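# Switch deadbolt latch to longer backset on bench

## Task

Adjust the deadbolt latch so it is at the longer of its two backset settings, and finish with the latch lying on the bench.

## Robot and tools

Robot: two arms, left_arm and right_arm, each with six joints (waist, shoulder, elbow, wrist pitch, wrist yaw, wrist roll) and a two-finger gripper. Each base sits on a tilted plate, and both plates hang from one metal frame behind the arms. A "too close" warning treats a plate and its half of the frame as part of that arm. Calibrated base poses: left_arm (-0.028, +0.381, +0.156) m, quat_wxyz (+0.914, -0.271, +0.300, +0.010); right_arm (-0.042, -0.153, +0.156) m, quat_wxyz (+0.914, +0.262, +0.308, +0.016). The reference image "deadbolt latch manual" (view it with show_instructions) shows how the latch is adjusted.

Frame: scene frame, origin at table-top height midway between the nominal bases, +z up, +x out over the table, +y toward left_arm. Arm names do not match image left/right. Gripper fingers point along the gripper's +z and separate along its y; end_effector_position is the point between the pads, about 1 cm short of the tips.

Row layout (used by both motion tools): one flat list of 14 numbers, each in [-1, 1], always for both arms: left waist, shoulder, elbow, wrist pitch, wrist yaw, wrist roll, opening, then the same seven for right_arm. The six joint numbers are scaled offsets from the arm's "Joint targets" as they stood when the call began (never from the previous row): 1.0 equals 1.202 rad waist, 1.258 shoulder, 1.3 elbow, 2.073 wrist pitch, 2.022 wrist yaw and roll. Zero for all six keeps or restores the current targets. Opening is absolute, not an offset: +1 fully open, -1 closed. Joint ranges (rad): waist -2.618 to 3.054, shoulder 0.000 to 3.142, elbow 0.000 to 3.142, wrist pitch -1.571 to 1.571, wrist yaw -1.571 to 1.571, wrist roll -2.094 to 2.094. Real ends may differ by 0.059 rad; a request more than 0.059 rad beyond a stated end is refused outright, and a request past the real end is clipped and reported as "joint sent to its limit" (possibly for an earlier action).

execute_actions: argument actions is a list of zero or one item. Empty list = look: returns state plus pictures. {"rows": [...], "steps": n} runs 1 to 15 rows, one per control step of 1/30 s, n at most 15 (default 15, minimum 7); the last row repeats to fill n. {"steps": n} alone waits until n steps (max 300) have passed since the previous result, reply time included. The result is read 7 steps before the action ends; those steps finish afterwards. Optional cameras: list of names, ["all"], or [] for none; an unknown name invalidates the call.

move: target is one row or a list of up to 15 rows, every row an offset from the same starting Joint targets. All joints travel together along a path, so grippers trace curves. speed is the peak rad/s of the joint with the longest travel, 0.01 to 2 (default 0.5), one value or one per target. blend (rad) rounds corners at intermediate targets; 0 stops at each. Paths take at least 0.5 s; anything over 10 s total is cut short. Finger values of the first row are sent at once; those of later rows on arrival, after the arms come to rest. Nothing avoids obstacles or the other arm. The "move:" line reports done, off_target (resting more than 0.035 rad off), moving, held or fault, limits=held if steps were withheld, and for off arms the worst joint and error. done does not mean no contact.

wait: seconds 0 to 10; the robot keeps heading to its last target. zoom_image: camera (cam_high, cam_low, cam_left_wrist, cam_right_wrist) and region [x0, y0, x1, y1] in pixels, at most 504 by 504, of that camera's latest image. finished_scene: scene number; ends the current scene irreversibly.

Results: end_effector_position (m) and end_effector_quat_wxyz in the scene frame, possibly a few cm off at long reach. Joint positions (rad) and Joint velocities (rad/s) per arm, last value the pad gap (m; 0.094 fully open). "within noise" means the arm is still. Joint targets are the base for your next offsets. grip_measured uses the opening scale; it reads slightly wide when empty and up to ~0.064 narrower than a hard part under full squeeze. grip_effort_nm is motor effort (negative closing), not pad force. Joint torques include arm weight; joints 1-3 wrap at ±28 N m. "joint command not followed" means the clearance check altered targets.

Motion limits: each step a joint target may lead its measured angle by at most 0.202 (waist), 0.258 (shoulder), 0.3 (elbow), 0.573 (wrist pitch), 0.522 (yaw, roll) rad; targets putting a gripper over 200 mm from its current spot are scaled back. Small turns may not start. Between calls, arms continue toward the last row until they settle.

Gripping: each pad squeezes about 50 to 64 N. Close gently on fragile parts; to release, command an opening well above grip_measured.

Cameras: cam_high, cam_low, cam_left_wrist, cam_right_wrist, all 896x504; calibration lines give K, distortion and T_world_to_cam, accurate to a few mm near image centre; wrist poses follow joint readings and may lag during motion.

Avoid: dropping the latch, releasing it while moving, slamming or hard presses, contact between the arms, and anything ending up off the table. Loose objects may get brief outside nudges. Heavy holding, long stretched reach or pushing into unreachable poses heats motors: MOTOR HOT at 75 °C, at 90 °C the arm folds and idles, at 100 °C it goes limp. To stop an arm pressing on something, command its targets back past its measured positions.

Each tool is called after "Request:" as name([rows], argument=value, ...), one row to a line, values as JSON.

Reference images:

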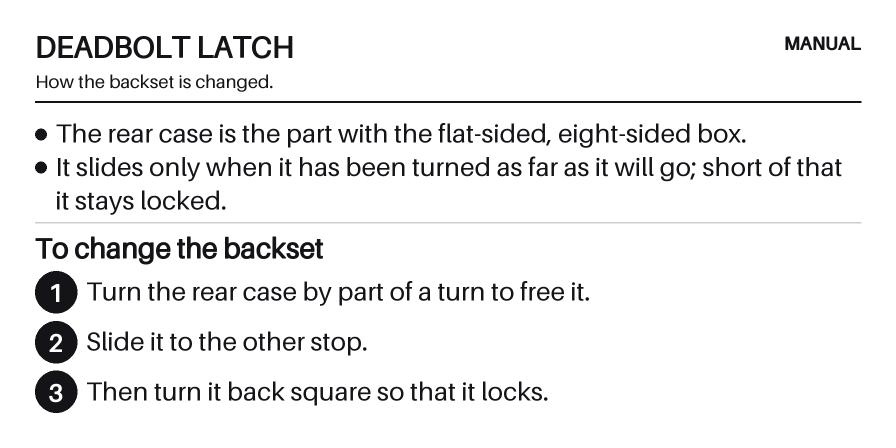

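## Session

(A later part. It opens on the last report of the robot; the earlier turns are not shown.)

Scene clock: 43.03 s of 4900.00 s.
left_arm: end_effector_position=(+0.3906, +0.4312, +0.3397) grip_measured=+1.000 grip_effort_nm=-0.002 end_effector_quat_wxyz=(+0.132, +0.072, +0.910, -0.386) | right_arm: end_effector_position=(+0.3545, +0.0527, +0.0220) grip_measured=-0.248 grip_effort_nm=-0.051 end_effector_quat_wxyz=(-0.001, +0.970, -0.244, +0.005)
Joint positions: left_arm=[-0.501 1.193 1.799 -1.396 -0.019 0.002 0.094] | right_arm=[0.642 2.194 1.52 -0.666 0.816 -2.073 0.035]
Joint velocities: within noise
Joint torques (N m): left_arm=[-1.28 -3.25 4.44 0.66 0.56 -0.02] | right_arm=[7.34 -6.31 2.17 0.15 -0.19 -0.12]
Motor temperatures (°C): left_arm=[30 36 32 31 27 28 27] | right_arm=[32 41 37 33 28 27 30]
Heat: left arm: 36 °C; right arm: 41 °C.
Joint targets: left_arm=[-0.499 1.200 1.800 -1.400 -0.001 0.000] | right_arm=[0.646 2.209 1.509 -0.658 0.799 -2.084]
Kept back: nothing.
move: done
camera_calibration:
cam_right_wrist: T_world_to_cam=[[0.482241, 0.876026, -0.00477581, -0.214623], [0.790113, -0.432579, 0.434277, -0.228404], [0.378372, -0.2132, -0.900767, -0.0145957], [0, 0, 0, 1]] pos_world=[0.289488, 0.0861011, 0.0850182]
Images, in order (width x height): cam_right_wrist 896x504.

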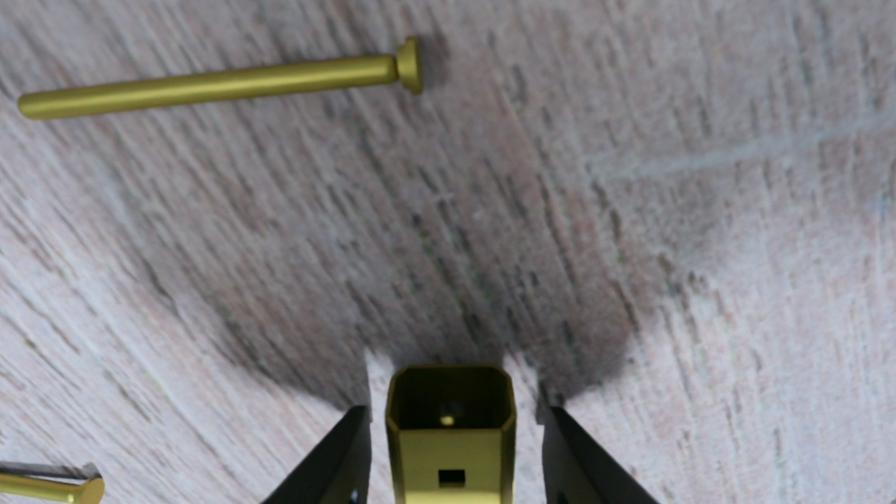

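Request:
execute_actions([
  {"rows":[[0,0,0,0,0,0,1,0,0,0,0,0,0,-0.28],[0,0,0,0,0,0,1,0,0,0,0,0,0,-0.3],[0,0,0,0,0,0,1,0,0,0,0,0,0,-0.32],[0,0,0,0,0,0,1,0,0,0,0,0,0,-0.34],[0,0,0,0,0,0,1,0,0,0,0,0,0,-0.36],[0,0,0,0,0,0,1,0,0,0,0,0,0,-0.37],[0,0,0,0,0,0,1,0,0,0,0,0,0,-0.38],[0,0,0,0,0,0,1,0,0,0,0,0,0,-0.39],[0,0,0,0,0,0,1,0,0,0,0,0,0,-0.40],[0,0,0,0,0,0,1,0,0,0,0,0,0,-0.41],[0,0,0,0,0,0,1,0,0,0,0,0,0,-0.42],[0,0,0,0,0,0,1,0,0,0,0,0,0,-0.43],[0,0,0,0,0,0,1,0,0,0,0,0,0,-0.44],[0,0,0,0,0,0,1,0,0,0,0,0,0,-0.45],[0,0,0,0,0,0,1,0,0,0,0,0,0,-0.46]]},
])

Request:
wait(seconds=0.5, cameras=["cam_right_wrist"])

Scene clock: 43.77 s of 4900.00 s.
left_arm: end_effector_position=(+0.3906, +0.4312, +0.3397) grip_measured=+1.000 grip_effort_nm=-0.002 end_effector_quat_wxyz=(+0.132, +0.072, +0.910, -0.386) | right_arm: end_effector_position=(+0.3546, +0.0528, +0.0220) grip_measured=-0.382 grip_effort_nm=-0.027 end_effector_quat_wxyz=(-0.001, +0.970, -0.244, +0.005)
Joint positions: left_arm=[-0.501 1.193 1.799 -1.396 -0.019 0.002 0.094] | right_arm=[0.642 2.194 1.52 -0.665 0.816 -2.073 0.029]
Joint velocities: left_arm=[within noise] | right_arm=[-0.002 -0.012 -0.027 -0.051 -0.007 0.051 -0.012]
Joint torques (N m): left_arm=[-1.32 -3.11 4.44 0.64 0.58 -0.04] | right_arm=[7.34 -6.31 2.18 0.15 -0.19 -0.12]
Motor temperatures (°C): left_arm=[30 36 32 31 27 28 27] | right_arm=[32 41 37 33 28 27 30]
Heat: left arm: 36 °C; right arm: 41 °C.
Joint targets: left_arm=[-0.499 1.200 1.800 -1.400 -0.001 0.000] | right_arm=[0.646 2.209 1.509 -0.658 0.799 -2.084]
Steps of this call (1-14: nothing new was sent; 15-22: this action's first 8). Readings (joint positions of left_arm | right_arm):
15: [-0.501 1.193 1.799 -1.396 -0.019 0.002] | [0.642 2.194 1.520 -0.666 0.816 -2.073]
16: [-0.501 1.193 1.799 -1.396 -0.019 0.002] | [0.642 2.194 1.520 -0.666 0.816 -2.073]
18: [-0.501 1.193 1.799 -1.396 -0.019 0.002] | [0.642 2.194 1.520 -0.666 0.816 -2.073]
22: the state above

Scene clock: 44.50 s of 4900.00 s.
left_arm: end_effector_position=(+0.3906, +0.4312, +0.3397) grip_measured=+1.000 grip_effort_nm=-0.002 end_effector_quat_wxyz=(+0.132, +0.072, +0.910, -0.386) | right_arm: end_effector_position=(+0.3546, +0.0528, +0.0220) grip_measured=-0.458 grip_effort_nm=-0.051 end_effector_quat_wxyz=(-0.001, +0.970, -0.244, +0.005)
Joint positions: left_arm=[-0.501 1.193 1.799 -1.396 -0.019 0.002 0.094] | right_arm=[0.642 2.194 1.52 -0.665 0.816 -2.073 0.025]
Joint velocities: within noise
Joint torques (N m): left_arm=[-1.37 -3.25 4.42 0.66 0.53 -0.03] | right_arm=[7.32 -6.31 2.17 0.15 -0.19 -0.12]
Motor temperatures (°C): left_arm=[30 36 32 31 27 28 27] | right_arm=[32 41 37 33 28 27 30]
Heat: left arm: 36 °C; right arm: 41 °C.
Joint targets: left_arm=[-0.499 1.200 1.800 -1.400 -0.001 0.000] | right_arm=[0.646 2.209 1.509 -0.658 0.799 -2.084]
Steps of this call (1-7: your previous action's last 7; 8-15: toward your last target; 16-22: nothing new was sent). Readings (joint positions of left_arm | right_arm):
1: [-0.501 1.193 1.799 -1.396 -0.019 0.002] | [0.642 2.194 1.520 -0.665 0.816 -2.073]
2: [-0.501 1.193 1.799 -1.396 -0.019 0.002] | [0.642 2.194 1.520 -0.665 0.816 -2.073]
4: [-0.501 1.193 1.799 -1.396 -0.019 0.002] | [0.642 2.194 1.520 -0.665 0.816 -2.073]
8: [-0.501 1.193 1.799 -1.396 -0.019 0.002] | [0.642 2.194 1.520 -0.665 0.816 -2.073]
22: the state above
All arms were judged still, so your last target was given up. Each gripper or tool keeps its last command.
camera_calibration:
cam_right_wrist: T_world_to_cam=[[0.48215, 0.876077, -0.00454639, -0.214664], [0.790063, -0.432558, 0.434389, -0.228421], [0.378592, -0.213033, -0.900714, -0.014698], [0, 0, 0, 1]] pos_world=[0.289532, 0.0861254, 0.0850091]
Images, in order (width x height): cam_right_wrist 896x504.

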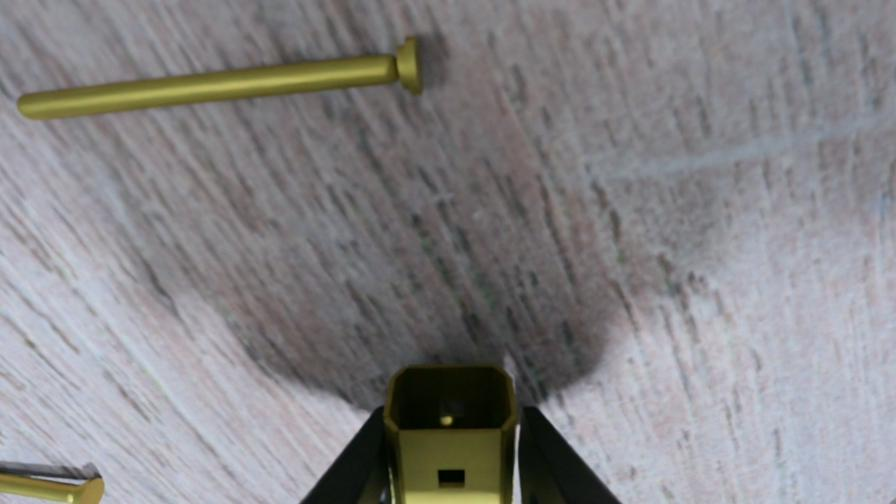

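Request:
execute_actions([
  {"rows":[[0,0,0,0,0,0,1,0,0,0,0,0,0,-0.465],[0,0,0,0,0,0,1,0,0,0,0,0,0,-0.47],[0,0,0,0,0,0,1,0,0,0,0,0,0,-0.475],[0,0,0,0,0,0,1,0,0,0,0,0,0,-0.48],[0,0,0,0,0,0,1,0,0,0,0,0,0,-0.485],[0,0,0,0,0,0,1,0,0,0,0,0,0,-0.49],[0,0,0,0,0,0,1,0,0,0,0,0,0,-0.50],[0,0,0,0,0,0,1,0,0,0,0,0,0,-0.51],[0,0,0,0,0,0,1,0,0,0,0,0,0,-0.52],[0,0,0,0,0,0,1,0,0,0,0,0,0,-0.53],[0,0,0,0,0,0,1,0,0,0,0,0,0,-0.54],[0,0,0,0,0,0,1,0,0,0,0,0,0,-0.56],[0,0,0,0,0,0,1,0,0,0,0,0,0,-0.58],[0,0,0,0,0,0,1,0,0,0,0,0,0,-0.6],[0,0,0,0,0,0,1,0,0,0,0,0,0,-0.65]]},
])

Request:
wait(seconds=0.5, cameras=["cam_right_wrist"])

Scene clock: 45.23 s of 4900.00 s.
left_arm: end_effector_position=(+0.3906, +0.4312, +0.3397) grip_measured=+1.000 grip_effort_nm=0.002 end_effector_quat_wxyz=(+0.132, +0.072, +0.910, -0.386) | right_arm: end_effector_position=(+0.3546, +0.0528, +0.0220) grip_measured=-0.502 grip_effort_nm=-0.032 end_effector_quat_wxyz=(-0.001, +0.970, -0.244, +0.005)
Joint positions: left_arm=[-0.501 1.193 1.799 -1.396 -0.019 0.002 0.094] | right_arm=[0.642 2.194 1.52 -0.665 0.816 -2.073 0.023]
Joint velocities: left_arm=[within noise] | right_arm=[-0.022 0.002 -0.022 -0.007 0.051 -0.022 -0.013]
Joint torques (N m): left_arm=[-1.18 -3.18 4.44 0.63 0.55 -0.03] | right_arm=[7.32 -6.32 2.18 0.15 -0.19 -0.12]
Motor temperatures (°C): left_arm=[30 36 32 31 27 28 27] | right_arm=[33 41 37 33 28 27 30]
Heat: left arm: 36 °C; right arm: 41 °C.
Joint targets: left_arm=[-0.499 1.200 1.800 -1.400 -0.001 0.000] | right_arm=[0.646 2.209 1.509 -0.658 0.799 -2.084]
Steps of this call (1-14: nothing new was sent; 15-22: this action's first 8). Readings (joint positions of left_arm | right_arm):
15: [-0.501 1.193 1.799 -1.396 -0.019 0.002] | [0.642 2.194 1.520 -0.665 0.816 -2.073]
16: [-0.501 1.193 1.799 -1.396 -0.019 0.002] | [0.642 2.194 1.520 -0.665 0.816 -2.073]
18: [-0.501 1.193 1.799 -1.396 -0.019 0.002] | [0.642 2.194 1.520 -0.665 0.816 -2.073]
22: the state above

Scene clock: 45.97 s of 4900.00 s.
left_arm: end_effector_position=(+0.3906, +0.4312, +0.3397) grip_measured=+1.000 grip_effort_nm=0.007 end_effector_quat_wxyz=(+0.132, +0.072, +0.910, -0.386) | right_arm: end_effector_position=(+0.3546, +0.0530, +0.0220) grip_measured=-0.556 grip_effort_nm=-0.989 end_effector_quat_wxyz=(-0.001, +0.970, -0.244, +0.005)
Joint positions: left_arm=[-0.501 1.193 1.799 -1.396 -0.019 0.002 0.094] | right_arm=[0.642 2.194 1.52 -0.665 0.815 -2.073 0.021]
Joint velocities: within noise
Joint torques (N m): left_arm=[-1.2 -3.19 4.38 0.62 0.55 -0.03] | right_arm=[7.34 -6.31 2.15 0.14 -0.18 -0.11]
Motor temperatures (°C): left_arm=[30 36 32 31 27 28 27] | right_arm=[33 41 37 33 28 27 30]
Heat: left arm: 36 °C; right arm: 41 °C.
Joint targets: left_arm=[-0.499 1.200 1.800 -1.400 -0.001 0.000] | right_arm=[0.646 2.209 1.509 -0.658 0.799 -2.084]
Steps of this call (1-7: your previous action's last 7; 8-15: toward your last target; 16-22: nothing new was sent). Readings (joint positions of left_arm | right_arm):
1: [-0.501 1.193 1.799 -1.396 -0.019 0.002] | [0.642 2.194 1.520 -0.665 0.816 -2.073]
2: [-0.501 1.193 1.799 -1.396 -0.019 0.002] | [0.642 2.194 1.520 -0.665 0.815 -2.073]
4: [-0.501 1.193 1.799 -1.396 -0.019 0.002] | [0.642 2.194 1.520 -0.665 0.815 -2.073]
8: [-0.501 1.193 1.799 -1.396 -0.019 0.002] | [0.642 2.194 1.520 -0.665 0.815 -2.073]
22: the state above
All arms were judged still, so your last target was given up. Each gripper or tool keeps its last command.
camera_calibration:
cam_right_wrist: T_world_to_cam=[[0.482295, 0.876001, -0.00372309, -0.214923], [0.789981, -0.43309, 0.434008, -0.228311], [0.378579, -0.212261, -0.900901, -0.0147073], [0, 0, 0, 1]] pos_world=[0.289585, 0.0862718, 0.0850386]
Images, in order (width x height): cam_right_wrist 896x504.

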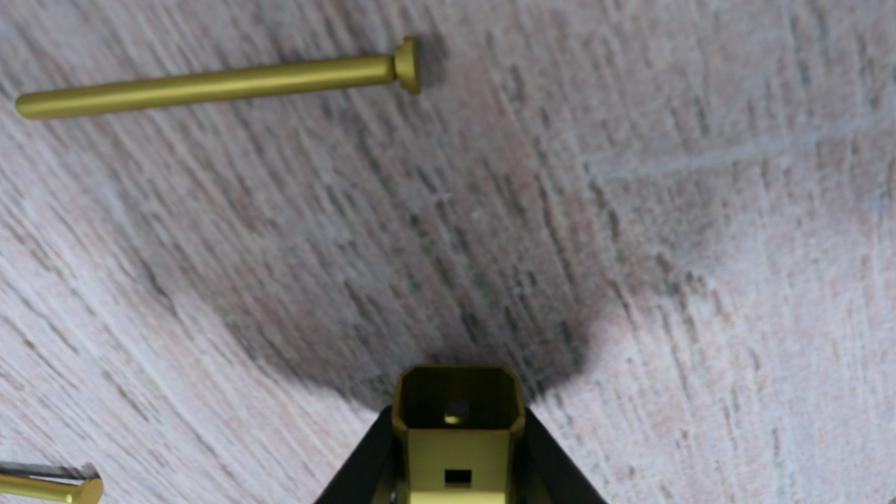

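Request:
move([
  [0,0,0,0,0,0,1,0.1198,-0.0644,0.07,-0.1418,0.0237,0.0984,-0.65],
  [0,0,0,0,0,0,1,-0.119,-0.308,0.429,-0.387,-0.015,1.0,-0.65],
], speed=[0.4,1.0], blend=[0.1,0], cameras=["cam_right_wrist","cam_high","cam_low"])

Scene clock: 53.77 s of 4900.00 s.
left_arm: end_effector_position=(+0.3906, +0.4312, +0.3397) grip_measured=+1.000 grip_effort_nm=-0.007 end_effector_quat_wxyz=(+0.132, +0.072, +0.910, -0.386) | right_arm: end_effector_position=(+0.4565, -0.1531, +0.1700) grip_measured=-0.556 grip_effort_nm=-0.989 end_effector_quat_wxyz=(-0.011, -0.238, +0.971, -0.008)
Joint positions: left_arm=[-0.501 1.193 1.799 -1.396 -0.019 0.002 0.094] | right_arm=[0.496 1.845 2.047 -1.443 0.781 -0.074 0.021]
Joint velocities: within noise
Joint torques (N m): left_arm=[-1.24 -3.19 4.51 0.65 0.55 -0.04] | right_arm=[5.61 -9.5 5.67 -0.14 -0.13 0.11]
Motor temperatures (°C): left_arm=[30 36 31 31 27 28 27] | right_arm=[33 42 37 33 28 27 30]
Heat: left arm: 36 °C; right arm: 42 °C.
Joint targets: left_arm=[-0.499 1.200 1.800 -1.400 -0.001 0.000] | right_arm=[0.503 1.821 2.067 -1.460 0.769 -0.062]
Kept back: nothing.
move: done
camera_calibration:
cam_right_wrist: T_world_to_cam=[[0.454527, -0.890729, 0.002703, -0.341831], [-0.796699, -0.405184, 0.448438, 0.263839], [-0.398342, -0.205981, -0.89381, 0.390773], [0, 0, 0, 1]] pos_world=[0.521233, -0.117084, 0.231886]
Images, in order (width x height): cam_high 896x504, cam_low 896x504, cam_right_wrist 896x504.

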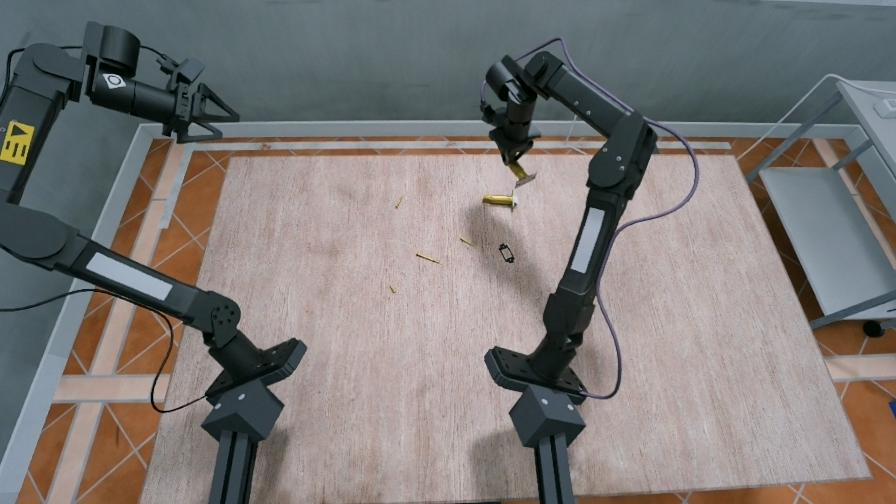

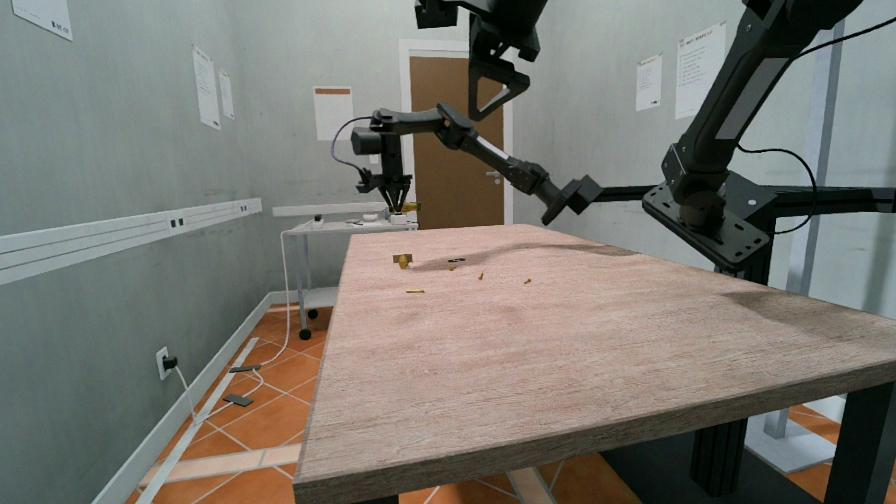

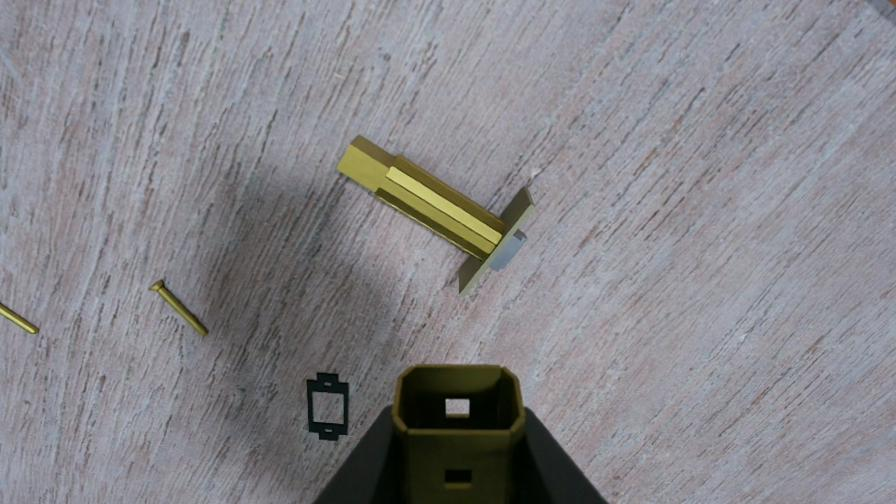

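Request:
zoom_image(camera="cam_right_wrist", region=[310, 110, 560, 310])

Request:
zoom_image(camera="cam_high", region=[460, 130, 560, 220])

Scaled by 2.016 from the camera's 896x504 image, which has a finer 1280x720 frame.

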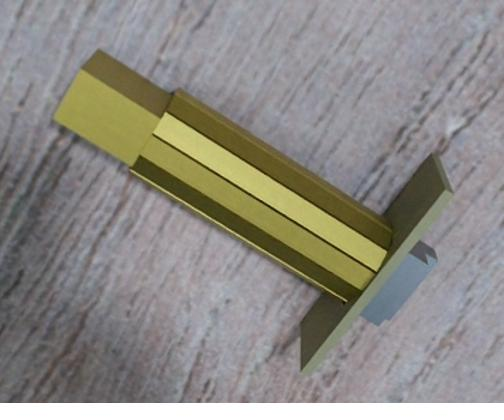

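Scaled by 5.040 from the camera's 896x504 image, which has a finer 1280x720 frame.

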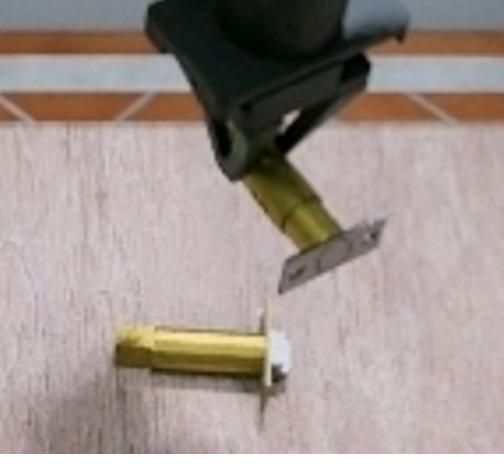

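Request:
move(target=[0,0.556,-0.346,0.82,0.015,-0.198,1,0,0,0,0,0,0.683,-0.65], speed=1.0, cameras=["cam_high"])

Scene clock: 57.10 s of 4900.00 s.
left_arm: end_effector_position=(+0.5687, +0.1843, +0.1634) grip_measured=+1.000 grip_effort_nm=-0.002 end_effector_quat_wxyz=(+0.278, -0.199, +0.816, -0.467) | right_arm: end_effector_position=(+0.4562, -0.1529, +0.1700) grip_measured=-0.556 grip_effort_nm=-0.984 end_effector_quat_wxyz=(-0.004, +0.435, +0.900, -0.013)
Joint positions: left_arm=[-0.497 1.893 1.349 0.285 0.011 -0.399 0.094] | right_arm=[0.496 1.845 2.047 -1.444 0.78 1.307 0.021]
Joint velocities: within noise
Joint torques (N m): left_arm=[-6.86 -8.06 4.67 1.26 0.55 0] | right_arm=[5.63 -9.51 5.67 -0.14 -0.13 0.11]
Motor temperatures (°C): left_arm=[30 36 31 31 27 28 27] | right_arm=[33 42 37 33 28 27 31]
Heat: left arm: 36 °C; right arm: 42 °C.
Joint targets: left_arm=[-0.499 1.899 1.350 0.300 0.029 -0.400] | right_arm=[0.503 1.821 2.067 -1.460 0.769 1.319]
Kept back: nothing.
move: done
Images, in order (width x height): cam_high 896x504.

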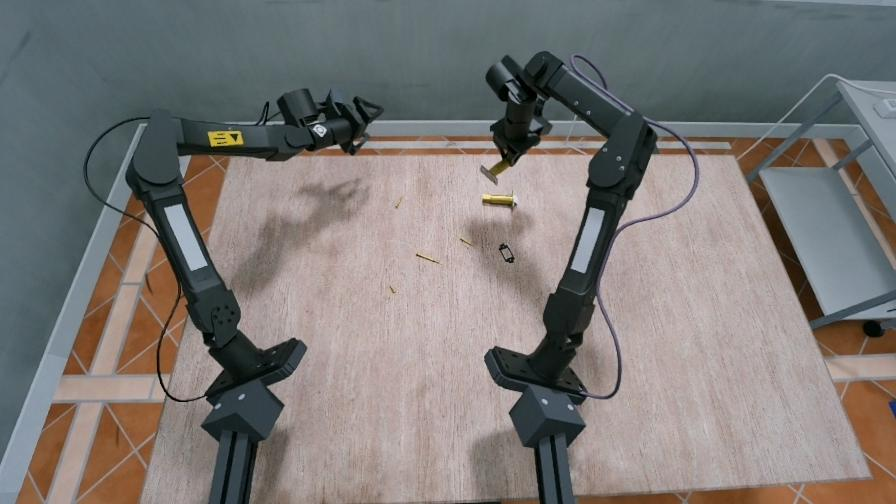

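Request:
move(target=[-0.288,0.464,-0.276,0.538,0.021,-0.166,1,0,0,0,0,0,0,-0.65], speed=0.8)

Scene clock: 59.63 s of 4900.00 s.
left_arm: end_effector_position=(+0.3652, -0.0128, +0.1662) grip_measured=+1.000 grip_effort_nm=0.002 end_effector_quat_wxyz=(+0.226, -0.237, +0.680, -0.656) | right_arm: end_effector_position=(+0.4562, -0.1529, +0.1700) grip_measured=-0.556 grip_effort_nm=-0.989 end_effector_quat_wxyz=(-0.004, +0.435, +0.900, -0.013)
Joint positions: left_arm=[-0.819 2.474 0.991 1.401 0.055 -0.736 0.094] | right_arm=[0.496 1.845 2.047 -1.444 0.78 1.308 0.021]
Joint velocities: within noise
Joint torques (N m): left_arm=[-10.07 -6.74 2.7 1.32 0.58 0] | right_arm=[5.61 -9.51 5.65 -0.14 -0.12 0.11]
Motor temperatures (°C): left_arm=[31 36 31 32 27 28 27] | right_arm=[32 42 37 33 28 27 31]
Heat: left arm: 36 °C; right arm: 42 °C.
Joint targets: left_arm=[-0.845 2.483 0.991 1.415 0.072 -0.736] | right_arm=[0.503 1.821 2.067 -1.460 0.769 1.319]
Kept back: nothing.
move: done
camera_calibration:
cam_left_wrist: T_world_to_cam=[[0.00706387, -0.0436915, 0.99902, -0.167598], [-0.977927, -0.208935, -0.00222293, 0.391905], [0.208828, -0.976953, -0.044203, 0.00430526], [0, 0, 0, 1]] pos_world=[0.383539, 0.0787663, 0.168496]
cam_right_wrist: T_world_to_cam=[[-0.789181, -0.613901, 0.0178436, 0.265579], [-0.550662, 0.720154, 0.422077, 0.328034], [-0.271964, 0.32327, -0.906384, 0.416127], [0, 0, 0, 1]] pos_world=[0.503397, -0.207718, 0.233976]

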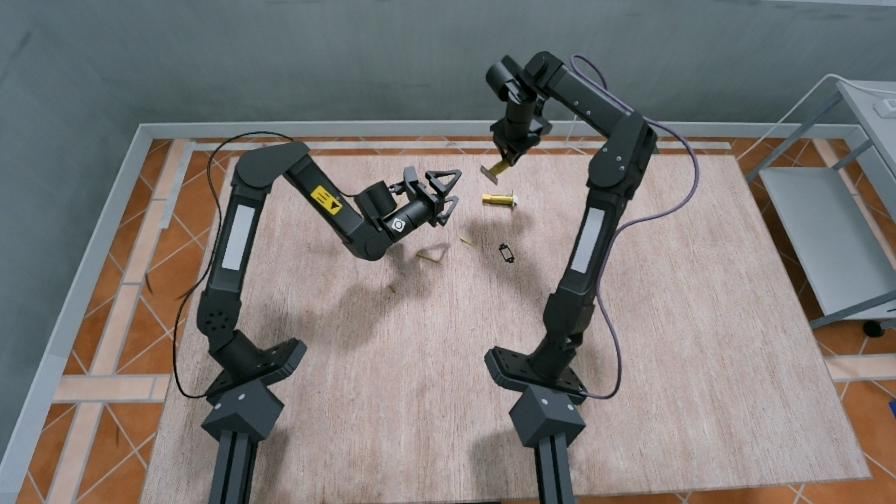

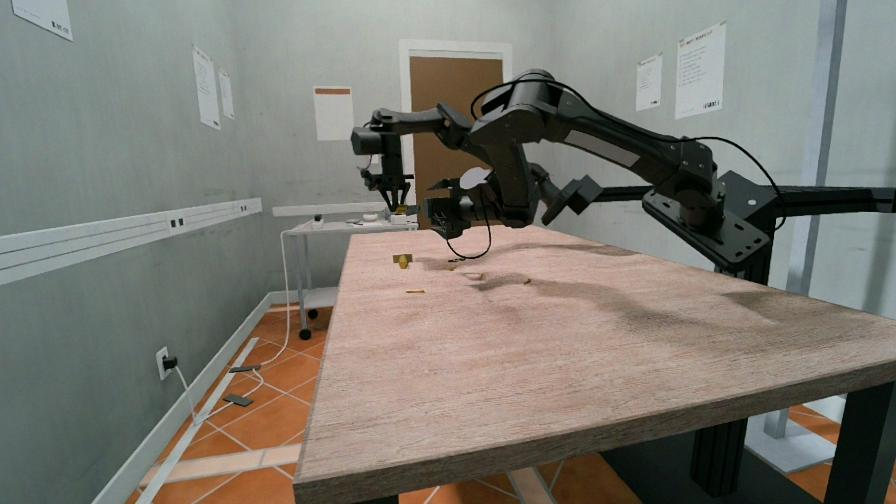

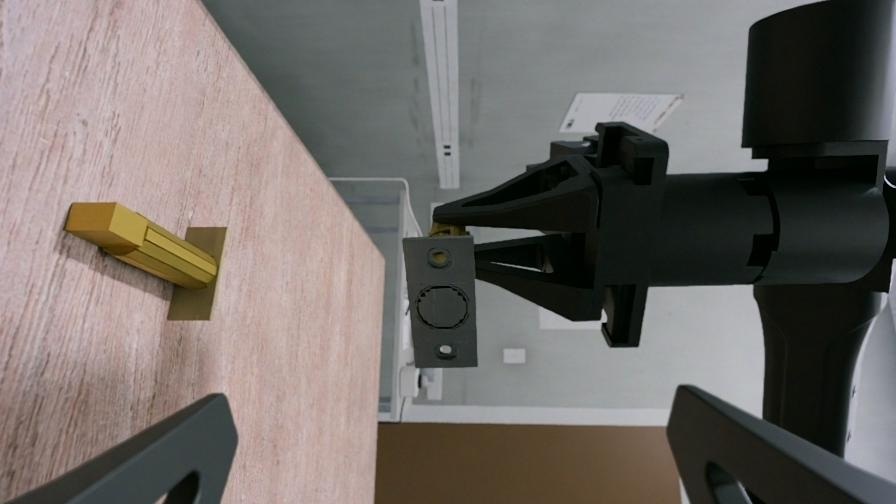

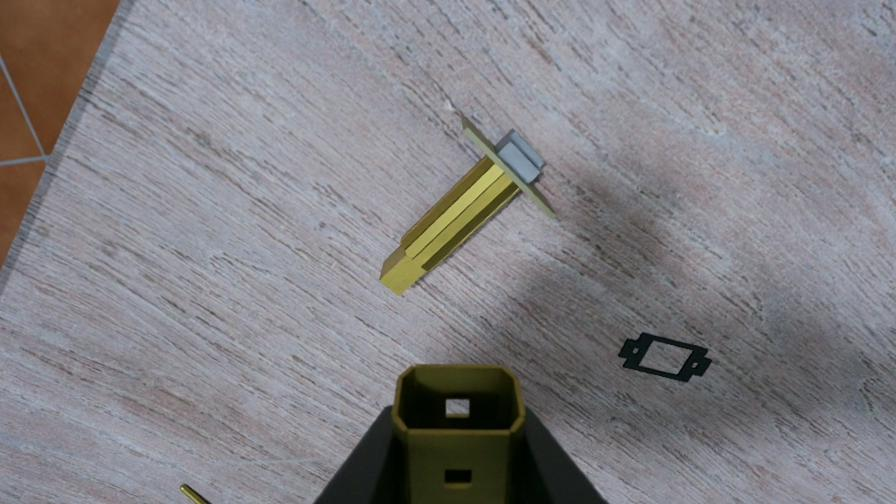

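Request:
zoom_image(camera="cam_left_wrist", region=[380, 210, 500, 390])

Scaled by 2.800 from the camera's 896x504 image, which has a finer 1280x720 frame.

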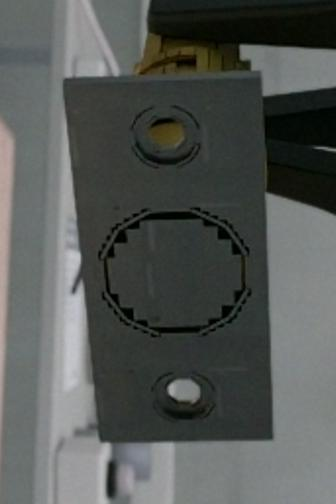

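Request:
move(target=[0,0,0,0,0,-0.0198,1,0.0899,-0.0048,-0.0938,0.0227,0.0099,0.0623,-0.65], speed=0.5, cameras=["cam_left_wrist","cam_high"])

Request:
zoom_image(camera="cam_left_wrist", region=[340, 210, 560, 450])

Scene clock: 64.07 s of 4900.00 s.
left_arm: end_effector_position=(+0.3654, -0.0127, +0.1664) grip_measured=+1.000 grip_effort_nm=-0.002 end_effector_quat_wxyz=(+0.214, -0.250, +0.674, -0.661) | right_arm: end_effector_position=(+0.4365, -0.1141, +0.1774) grip_measured=-0.556 grip_effort_nm=-0.989 end_effector_quat_wxyz=(-0.009, +0.441, +0.898, +0.001)
Joint positions: left_arm=[-0.819 2.474 0.991 1.402 0.055 -0.776 0.094] | right_arm=[0.591 1.843 1.954 -1.423 0.781 1.433 0.021]
Joint velocities: within noise
Joint torques (N m): left_arm=[-9.98 -6.76 2.71 1.31 0.58 0.02] | right_arm=[6.86 -9.17 3.06 0.14 0.07 0.11]
Motor temperatures (°C): left_arm=[32 36 31 32 27 28 27] | right_arm=[32 43 37 33 28 27 31]
Heat: left arm: 36 °C; right arm: 43 °C.
Joint targets: left_arm=[-0.845 2.483 0.991 1.415 0.072 -0.776] | right_arm=[0.611 1.815 1.945 -1.413 0.789 1.445]
Kept back: nothing.
move: done
camera_calibration:
cam_left_wrist: T_world_to_cam=[[0.0379981, -0.0183339, 0.99911, -0.17878], [-0.976974, -0.210744, 0.0332891, 0.385817], [0.209946, -0.977369, -0.0259196, 0.000944037], [0, 0, 0, 1]] pos_world=[0.383529, 0.0789538, 0.165802]
Images, in order (width x height): cam_high 896x504, cam_left_wrist 896x504.

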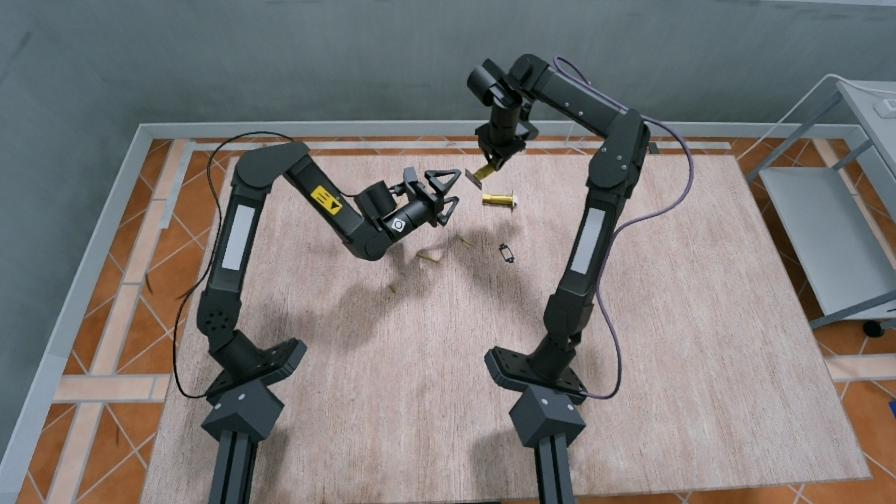

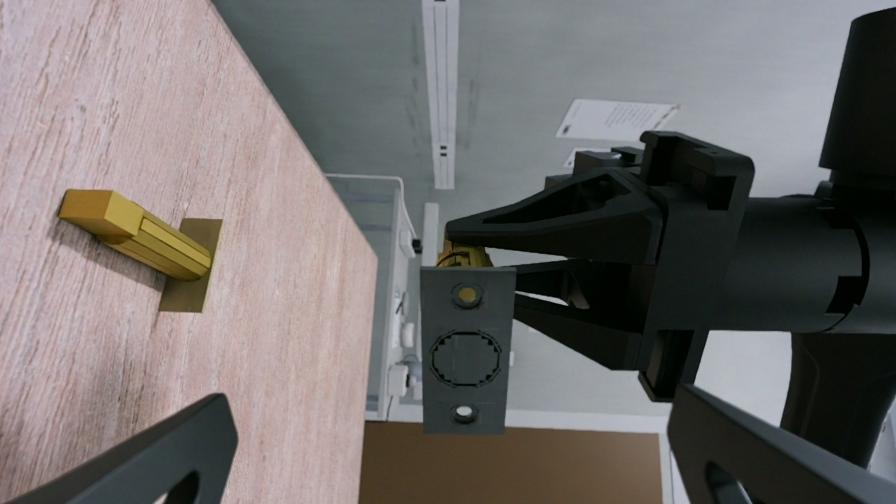

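Scaled by 2.100 from the camera's 896x504 image, which has a finer 1280x720 frame.

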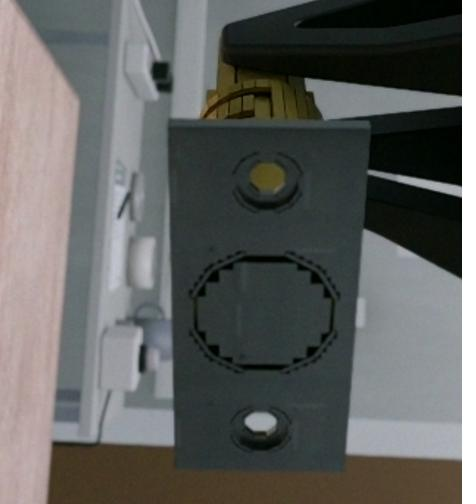

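Request:
move(target=[0,0,0,0,0,0,1,0.0740,0.0191,-0.0738,0.0207,0.0178,0.0529,-0.65], speed=0.3, cameras=["cam_left_wrist","cam_high","cam_low","cam_right_wrist"])

Request:
zoom_image(camera="cam_left_wrist", region=[340, 264, 600, 504])

Scene clock: 66.30 s of 4900.00 s.
left_arm: end_effector_position=(+0.3654, -0.0127, +0.1664) grip_measured=+1.000 grip_effort_nm=-0.002 end_effector_quat_wxyz=(+0.214, -0.250, +0.674, -0.661) | right_arm: end_effector_position=(+0.4188, -0.0830, +0.1823) grip_measured=-0.556 grip_effort_nm=-0.984 end_effector_quat_wxyz=(+0.001, +0.446, +0.895, +0.008)
Joint positions: left_arm=[-0.819 2.474 0.991 1.402 0.055 -0.776 0.094] | right_arm=[0.676 1.842 1.859 -1.38 0.812 1.54 0.021]
Joint velocities: within noise
Joint torques (N m): left_arm=[-10.06 -6.82 2.65 1.32 0.6 0.01] | right_arm=[7.32 -6.56 2.99 0.18 0.12 0.12]
Motor temperatures (°C): left_arm=[32 36 31 32 27 28 27] | right_arm=[32 43 37 33 28 27 31]
Heat: left arm: 36 °C; right arm: 43 °C.
Joint targets: left_arm=[-0.845 2.483 0.991 1.415 0.072 -0.776] | right_arm=[0.700 1.840 1.849 -1.370 0.825 1.552]
Kept back: nothing.
move: done
camera_calibration:
cam_left_wrist: T_world_to_cam=[[0.0382974, -0.0180974, 0.999102, -0.178885], [-0.976961, -0.210749, 0.0336312, 0.385756], [0.209952, -0.977373, -0.0257516, 0.000914133], [0, 0, 0, 1]] pos_world=[0.383527, 0.0789538, 0.165775]
cam_right_wrist: T_world_to_cam=[[-0.803276, -0.59515, -0.0233147, 0.293652], [-0.545174, 0.718933, 0.431185, 0.247807], [-0.239858, 0.359071, -0.901962, 0.383167], [0, 0, 0, 1]] pos_world=[0.462887, -0.140974, 0.245598]

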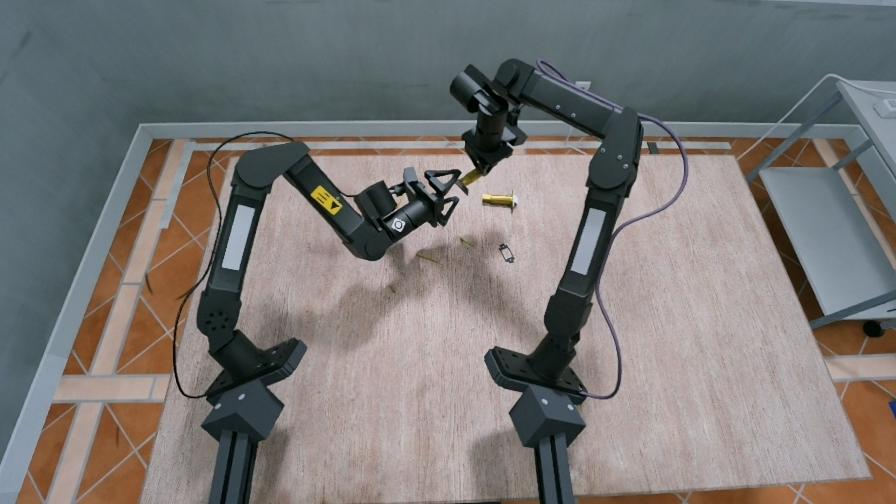

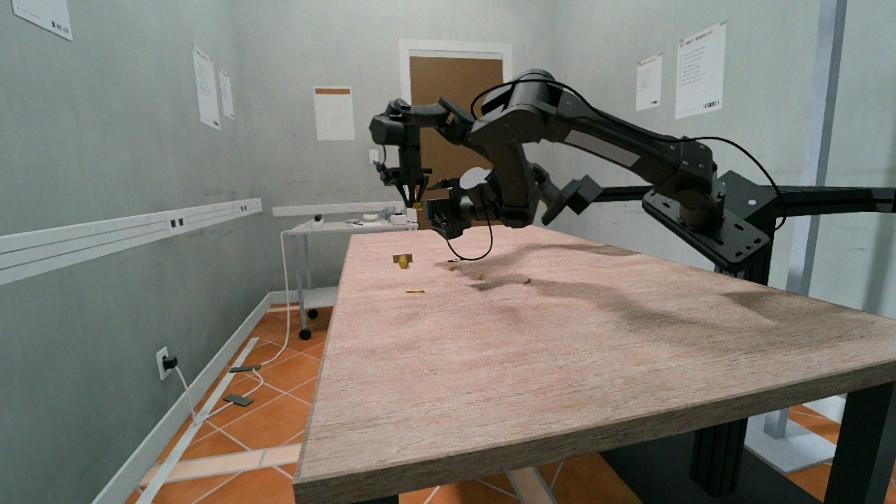

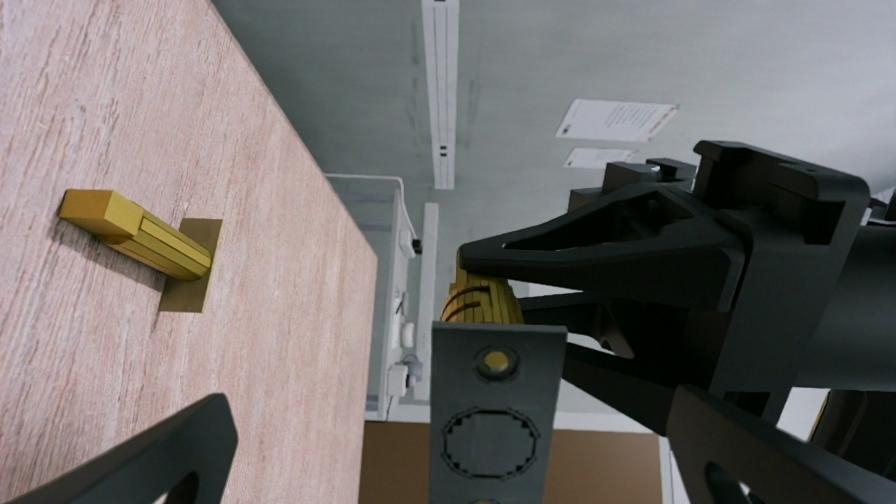

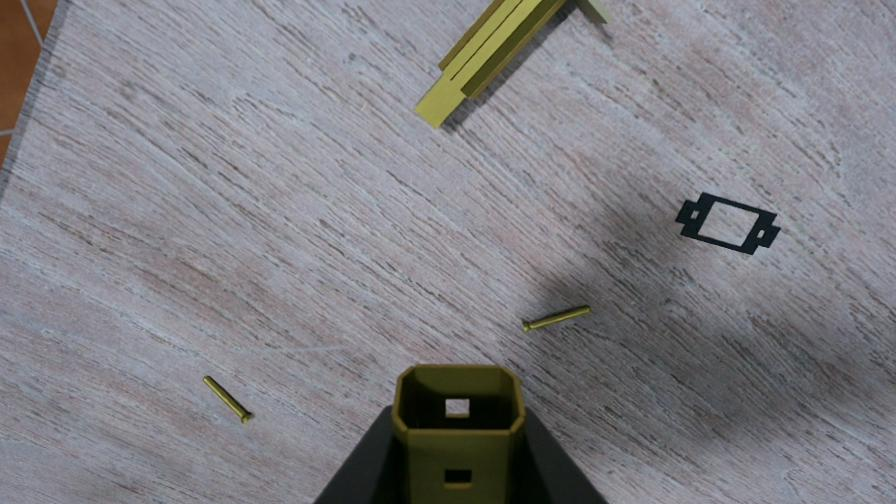

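Scaled by 1.938 from the camera's 896x504 image, which has a finer 1280x720 frame.

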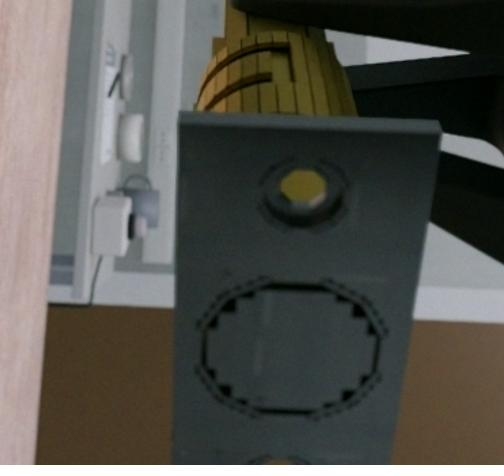

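Request:
zoom_image(camera="cam_left_wrist", region=[420, 250, 550, 340])

Scaled by 3.877 from the camera's 896x504 image, which has a finer 1280x720 frame.

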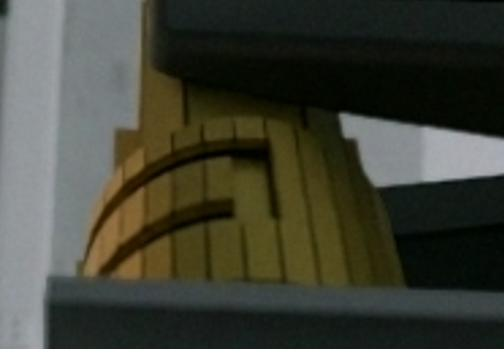

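Request:
move(target=[0,0,0,0.0169,0,0.0099,1,0.0191,0.0366,0.0485,-0.0246,0.0035,0.0148,-0.65], speed=0.2, cameras=["cam_left_wrist","cam_high"])

Request:
zoom_image(camera="cam_left_wrist", region=[320, 224, 640, 504])

Request:
zoom_image(camera="cam_high", region=[370, 120, 550, 250])

Scene clock: 69.87 s of 4900.00 s.
left_arm: end_effector_position=(+0.3704, -0.0089, +0.1721) grip_measured=+1.000 grip_effort_nm=-0.007 end_effector_quat_wxyz=(+0.227, -0.254, +0.664, -0.665) | right_arm: end_effector_position=(+0.4180, -0.0739, +0.1833) grip_measured=-0.556 grip_effort_nm=-0.989 end_effector_quat_wxyz=(+0.001, +0.444, +0.896, +0.004)
Joint positions: left_arm=[-0.819 2.474 0.991 1.436 0.055 -0.772 0.094] | right_arm=[0.695 1.876 1.887 -1.404 0.819 1.57 0.021]
Joint velocities: within noise
Joint torques (N m): left_arm=[-10.02 -6.74 2.69 1.33 0.57 0.19] | right_arm=[7.87 -5.71 5.9 -0.1 0.13 0.11]
Motor temperatures (°C): left_arm=[33 36 31 32 27 28 27] | right_arm=[33 43 37 33 28 27 31]
Heat: left arm: 36 °C; right arm: 43 °C.
Joint targets: left_arm=[-0.845 2.483 0.991 1.450 0.072 -0.756] | right_arm=[0.723 1.885 1.912 -1.421 0.832 1.582]
Kept back: nothing.
move: done
camera_calibration:
cam_left_wrist: T_world_to_cam=[[0.0194131, -0.00366695, 0.999805, -0.177648], [-0.971882, -0.234779, 0.0180098, 0.391803], [0.234667, -0.972042, -0.00812161, -0.00837572], [0, 0, 0, 1]] pos_world=[0.386201, 0.0831941, 0.170489]
Images, in order (width x height): cam_high 896x504, cam_left_wrist 896x504.

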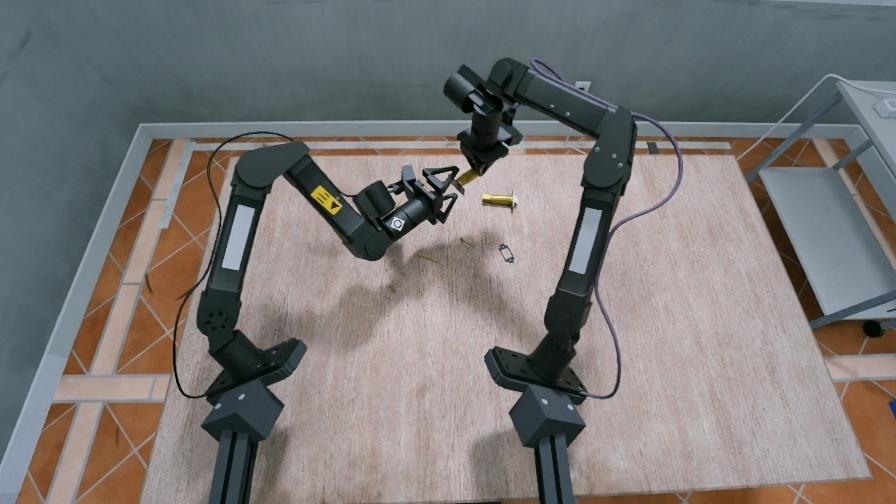

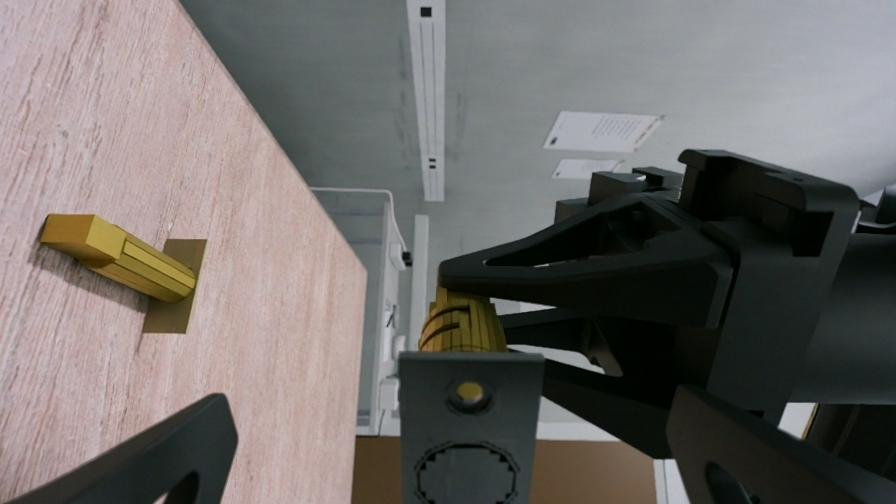

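Scaled by 1.575 from the camera's 896x504 image, which has a finer 1280x720 frame.

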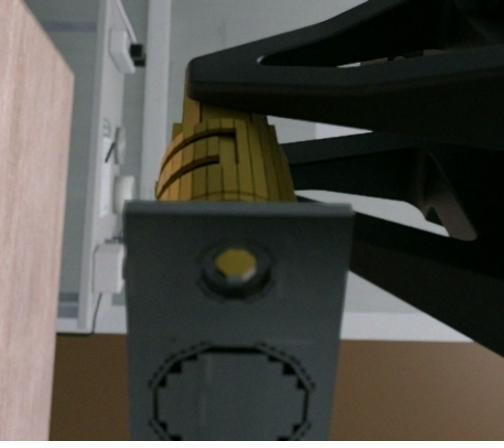

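Scaled by 2.800 from the camera's 896x504 image, which has a finer 1280x720 frame.

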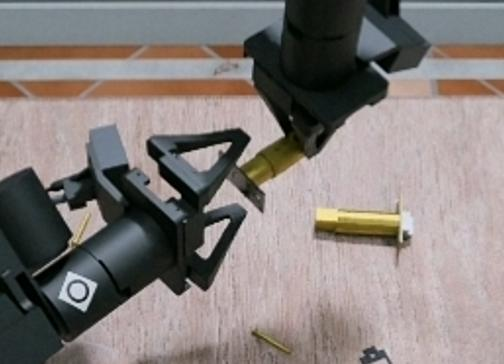

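Request:
move(target=[0,0,0,0,0,0,1,0,0.0545,0.0762,-0.0198,0,-0.0401,-0.65], speed=0.2, cameras=["cam_left_wrist"])

Request:
zoom_image(camera="cam_left_wrist", region=[320, 224, 640, 504])

Scene clock: 72.70 s of 4900.00 s.
left_arm: end_effector_position=(+0.3705, -0.0088, +0.1722) grip_measured=+1.000 grip_effort_nm=-0.002 end_effector_quat_wxyz=(+0.227, -0.254, +0.664, -0.665) | right_arm: end_effector_position=(+0.4280, -0.0658, +0.1829) grip_measured=-0.556 grip_effort_nm=-0.984 end_effector_quat_wxyz=(+0.000, +0.415, +0.910, +0.001)
Joint positions: left_arm=[-0.819 2.474 0.991 1.437 0.055 -0.772 0.094] | right_arm=[0.695 1.943 1.986 -1.445 0.82 1.513 0.021]
Joint velocities: within noise
Joint torques (N m): left_arm=[-10.04 -6.82 2.74 1.33 0.58 0.18] | right_arm=[8.16 -5.9 5.87 -0.11 0.12 -0.11]
Motor temperatures (°C): left_arm=[33 36 31 32 27 28 27] | right_arm=[33 43 37 33 28 27 31]
Heat: left arm: 36 °C; right arm: 43 °C.
Joint targets: left_arm=[-0.845 2.483 0.991 1.450 0.072 -0.756] | right_arm=[0.723 1.954 2.011 -1.462 0.832 1.500]
Kept back: nothing.
move: done
camera_calibration:
cam_left_wrist: T_world_to_cam=[[0.0187578, -0.003538, 0.999818, -0.177535], [-0.971762, -0.235321, 0.0173987, 0.391984], [0.235216, -0.971911, -0.00785218, -0.00856298], [0, 0, 0, 1]] pos_world=[0.386259, 0.0832913, 0.170616]
Images, in order (width x height): cam_left_wrist 896x504.

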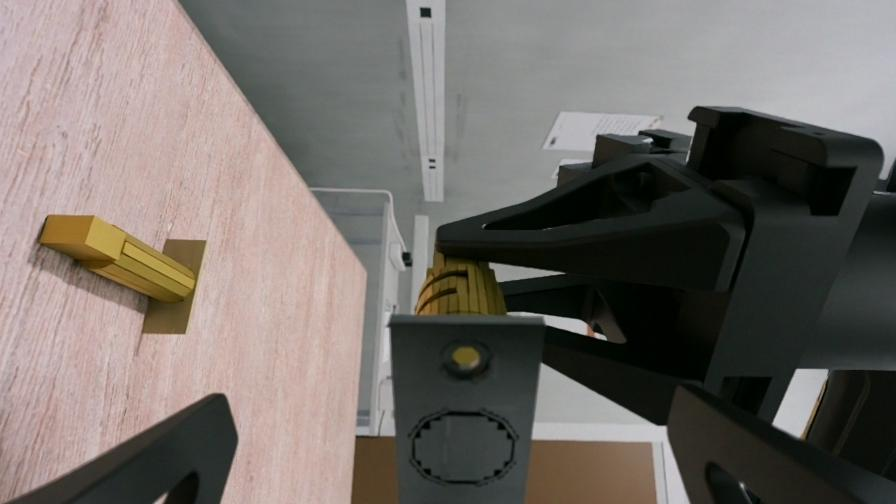

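Scaled by 1.575 from the camera's 896x504 image, which has a finer 1280x720 frame.

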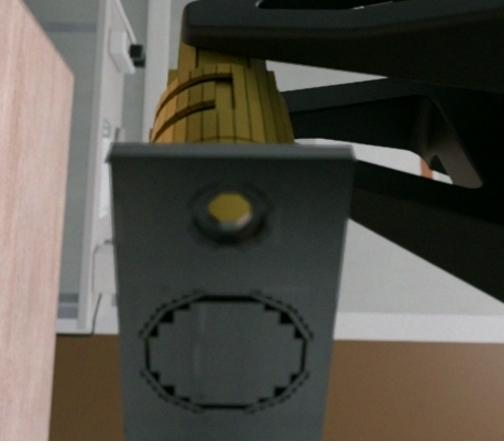

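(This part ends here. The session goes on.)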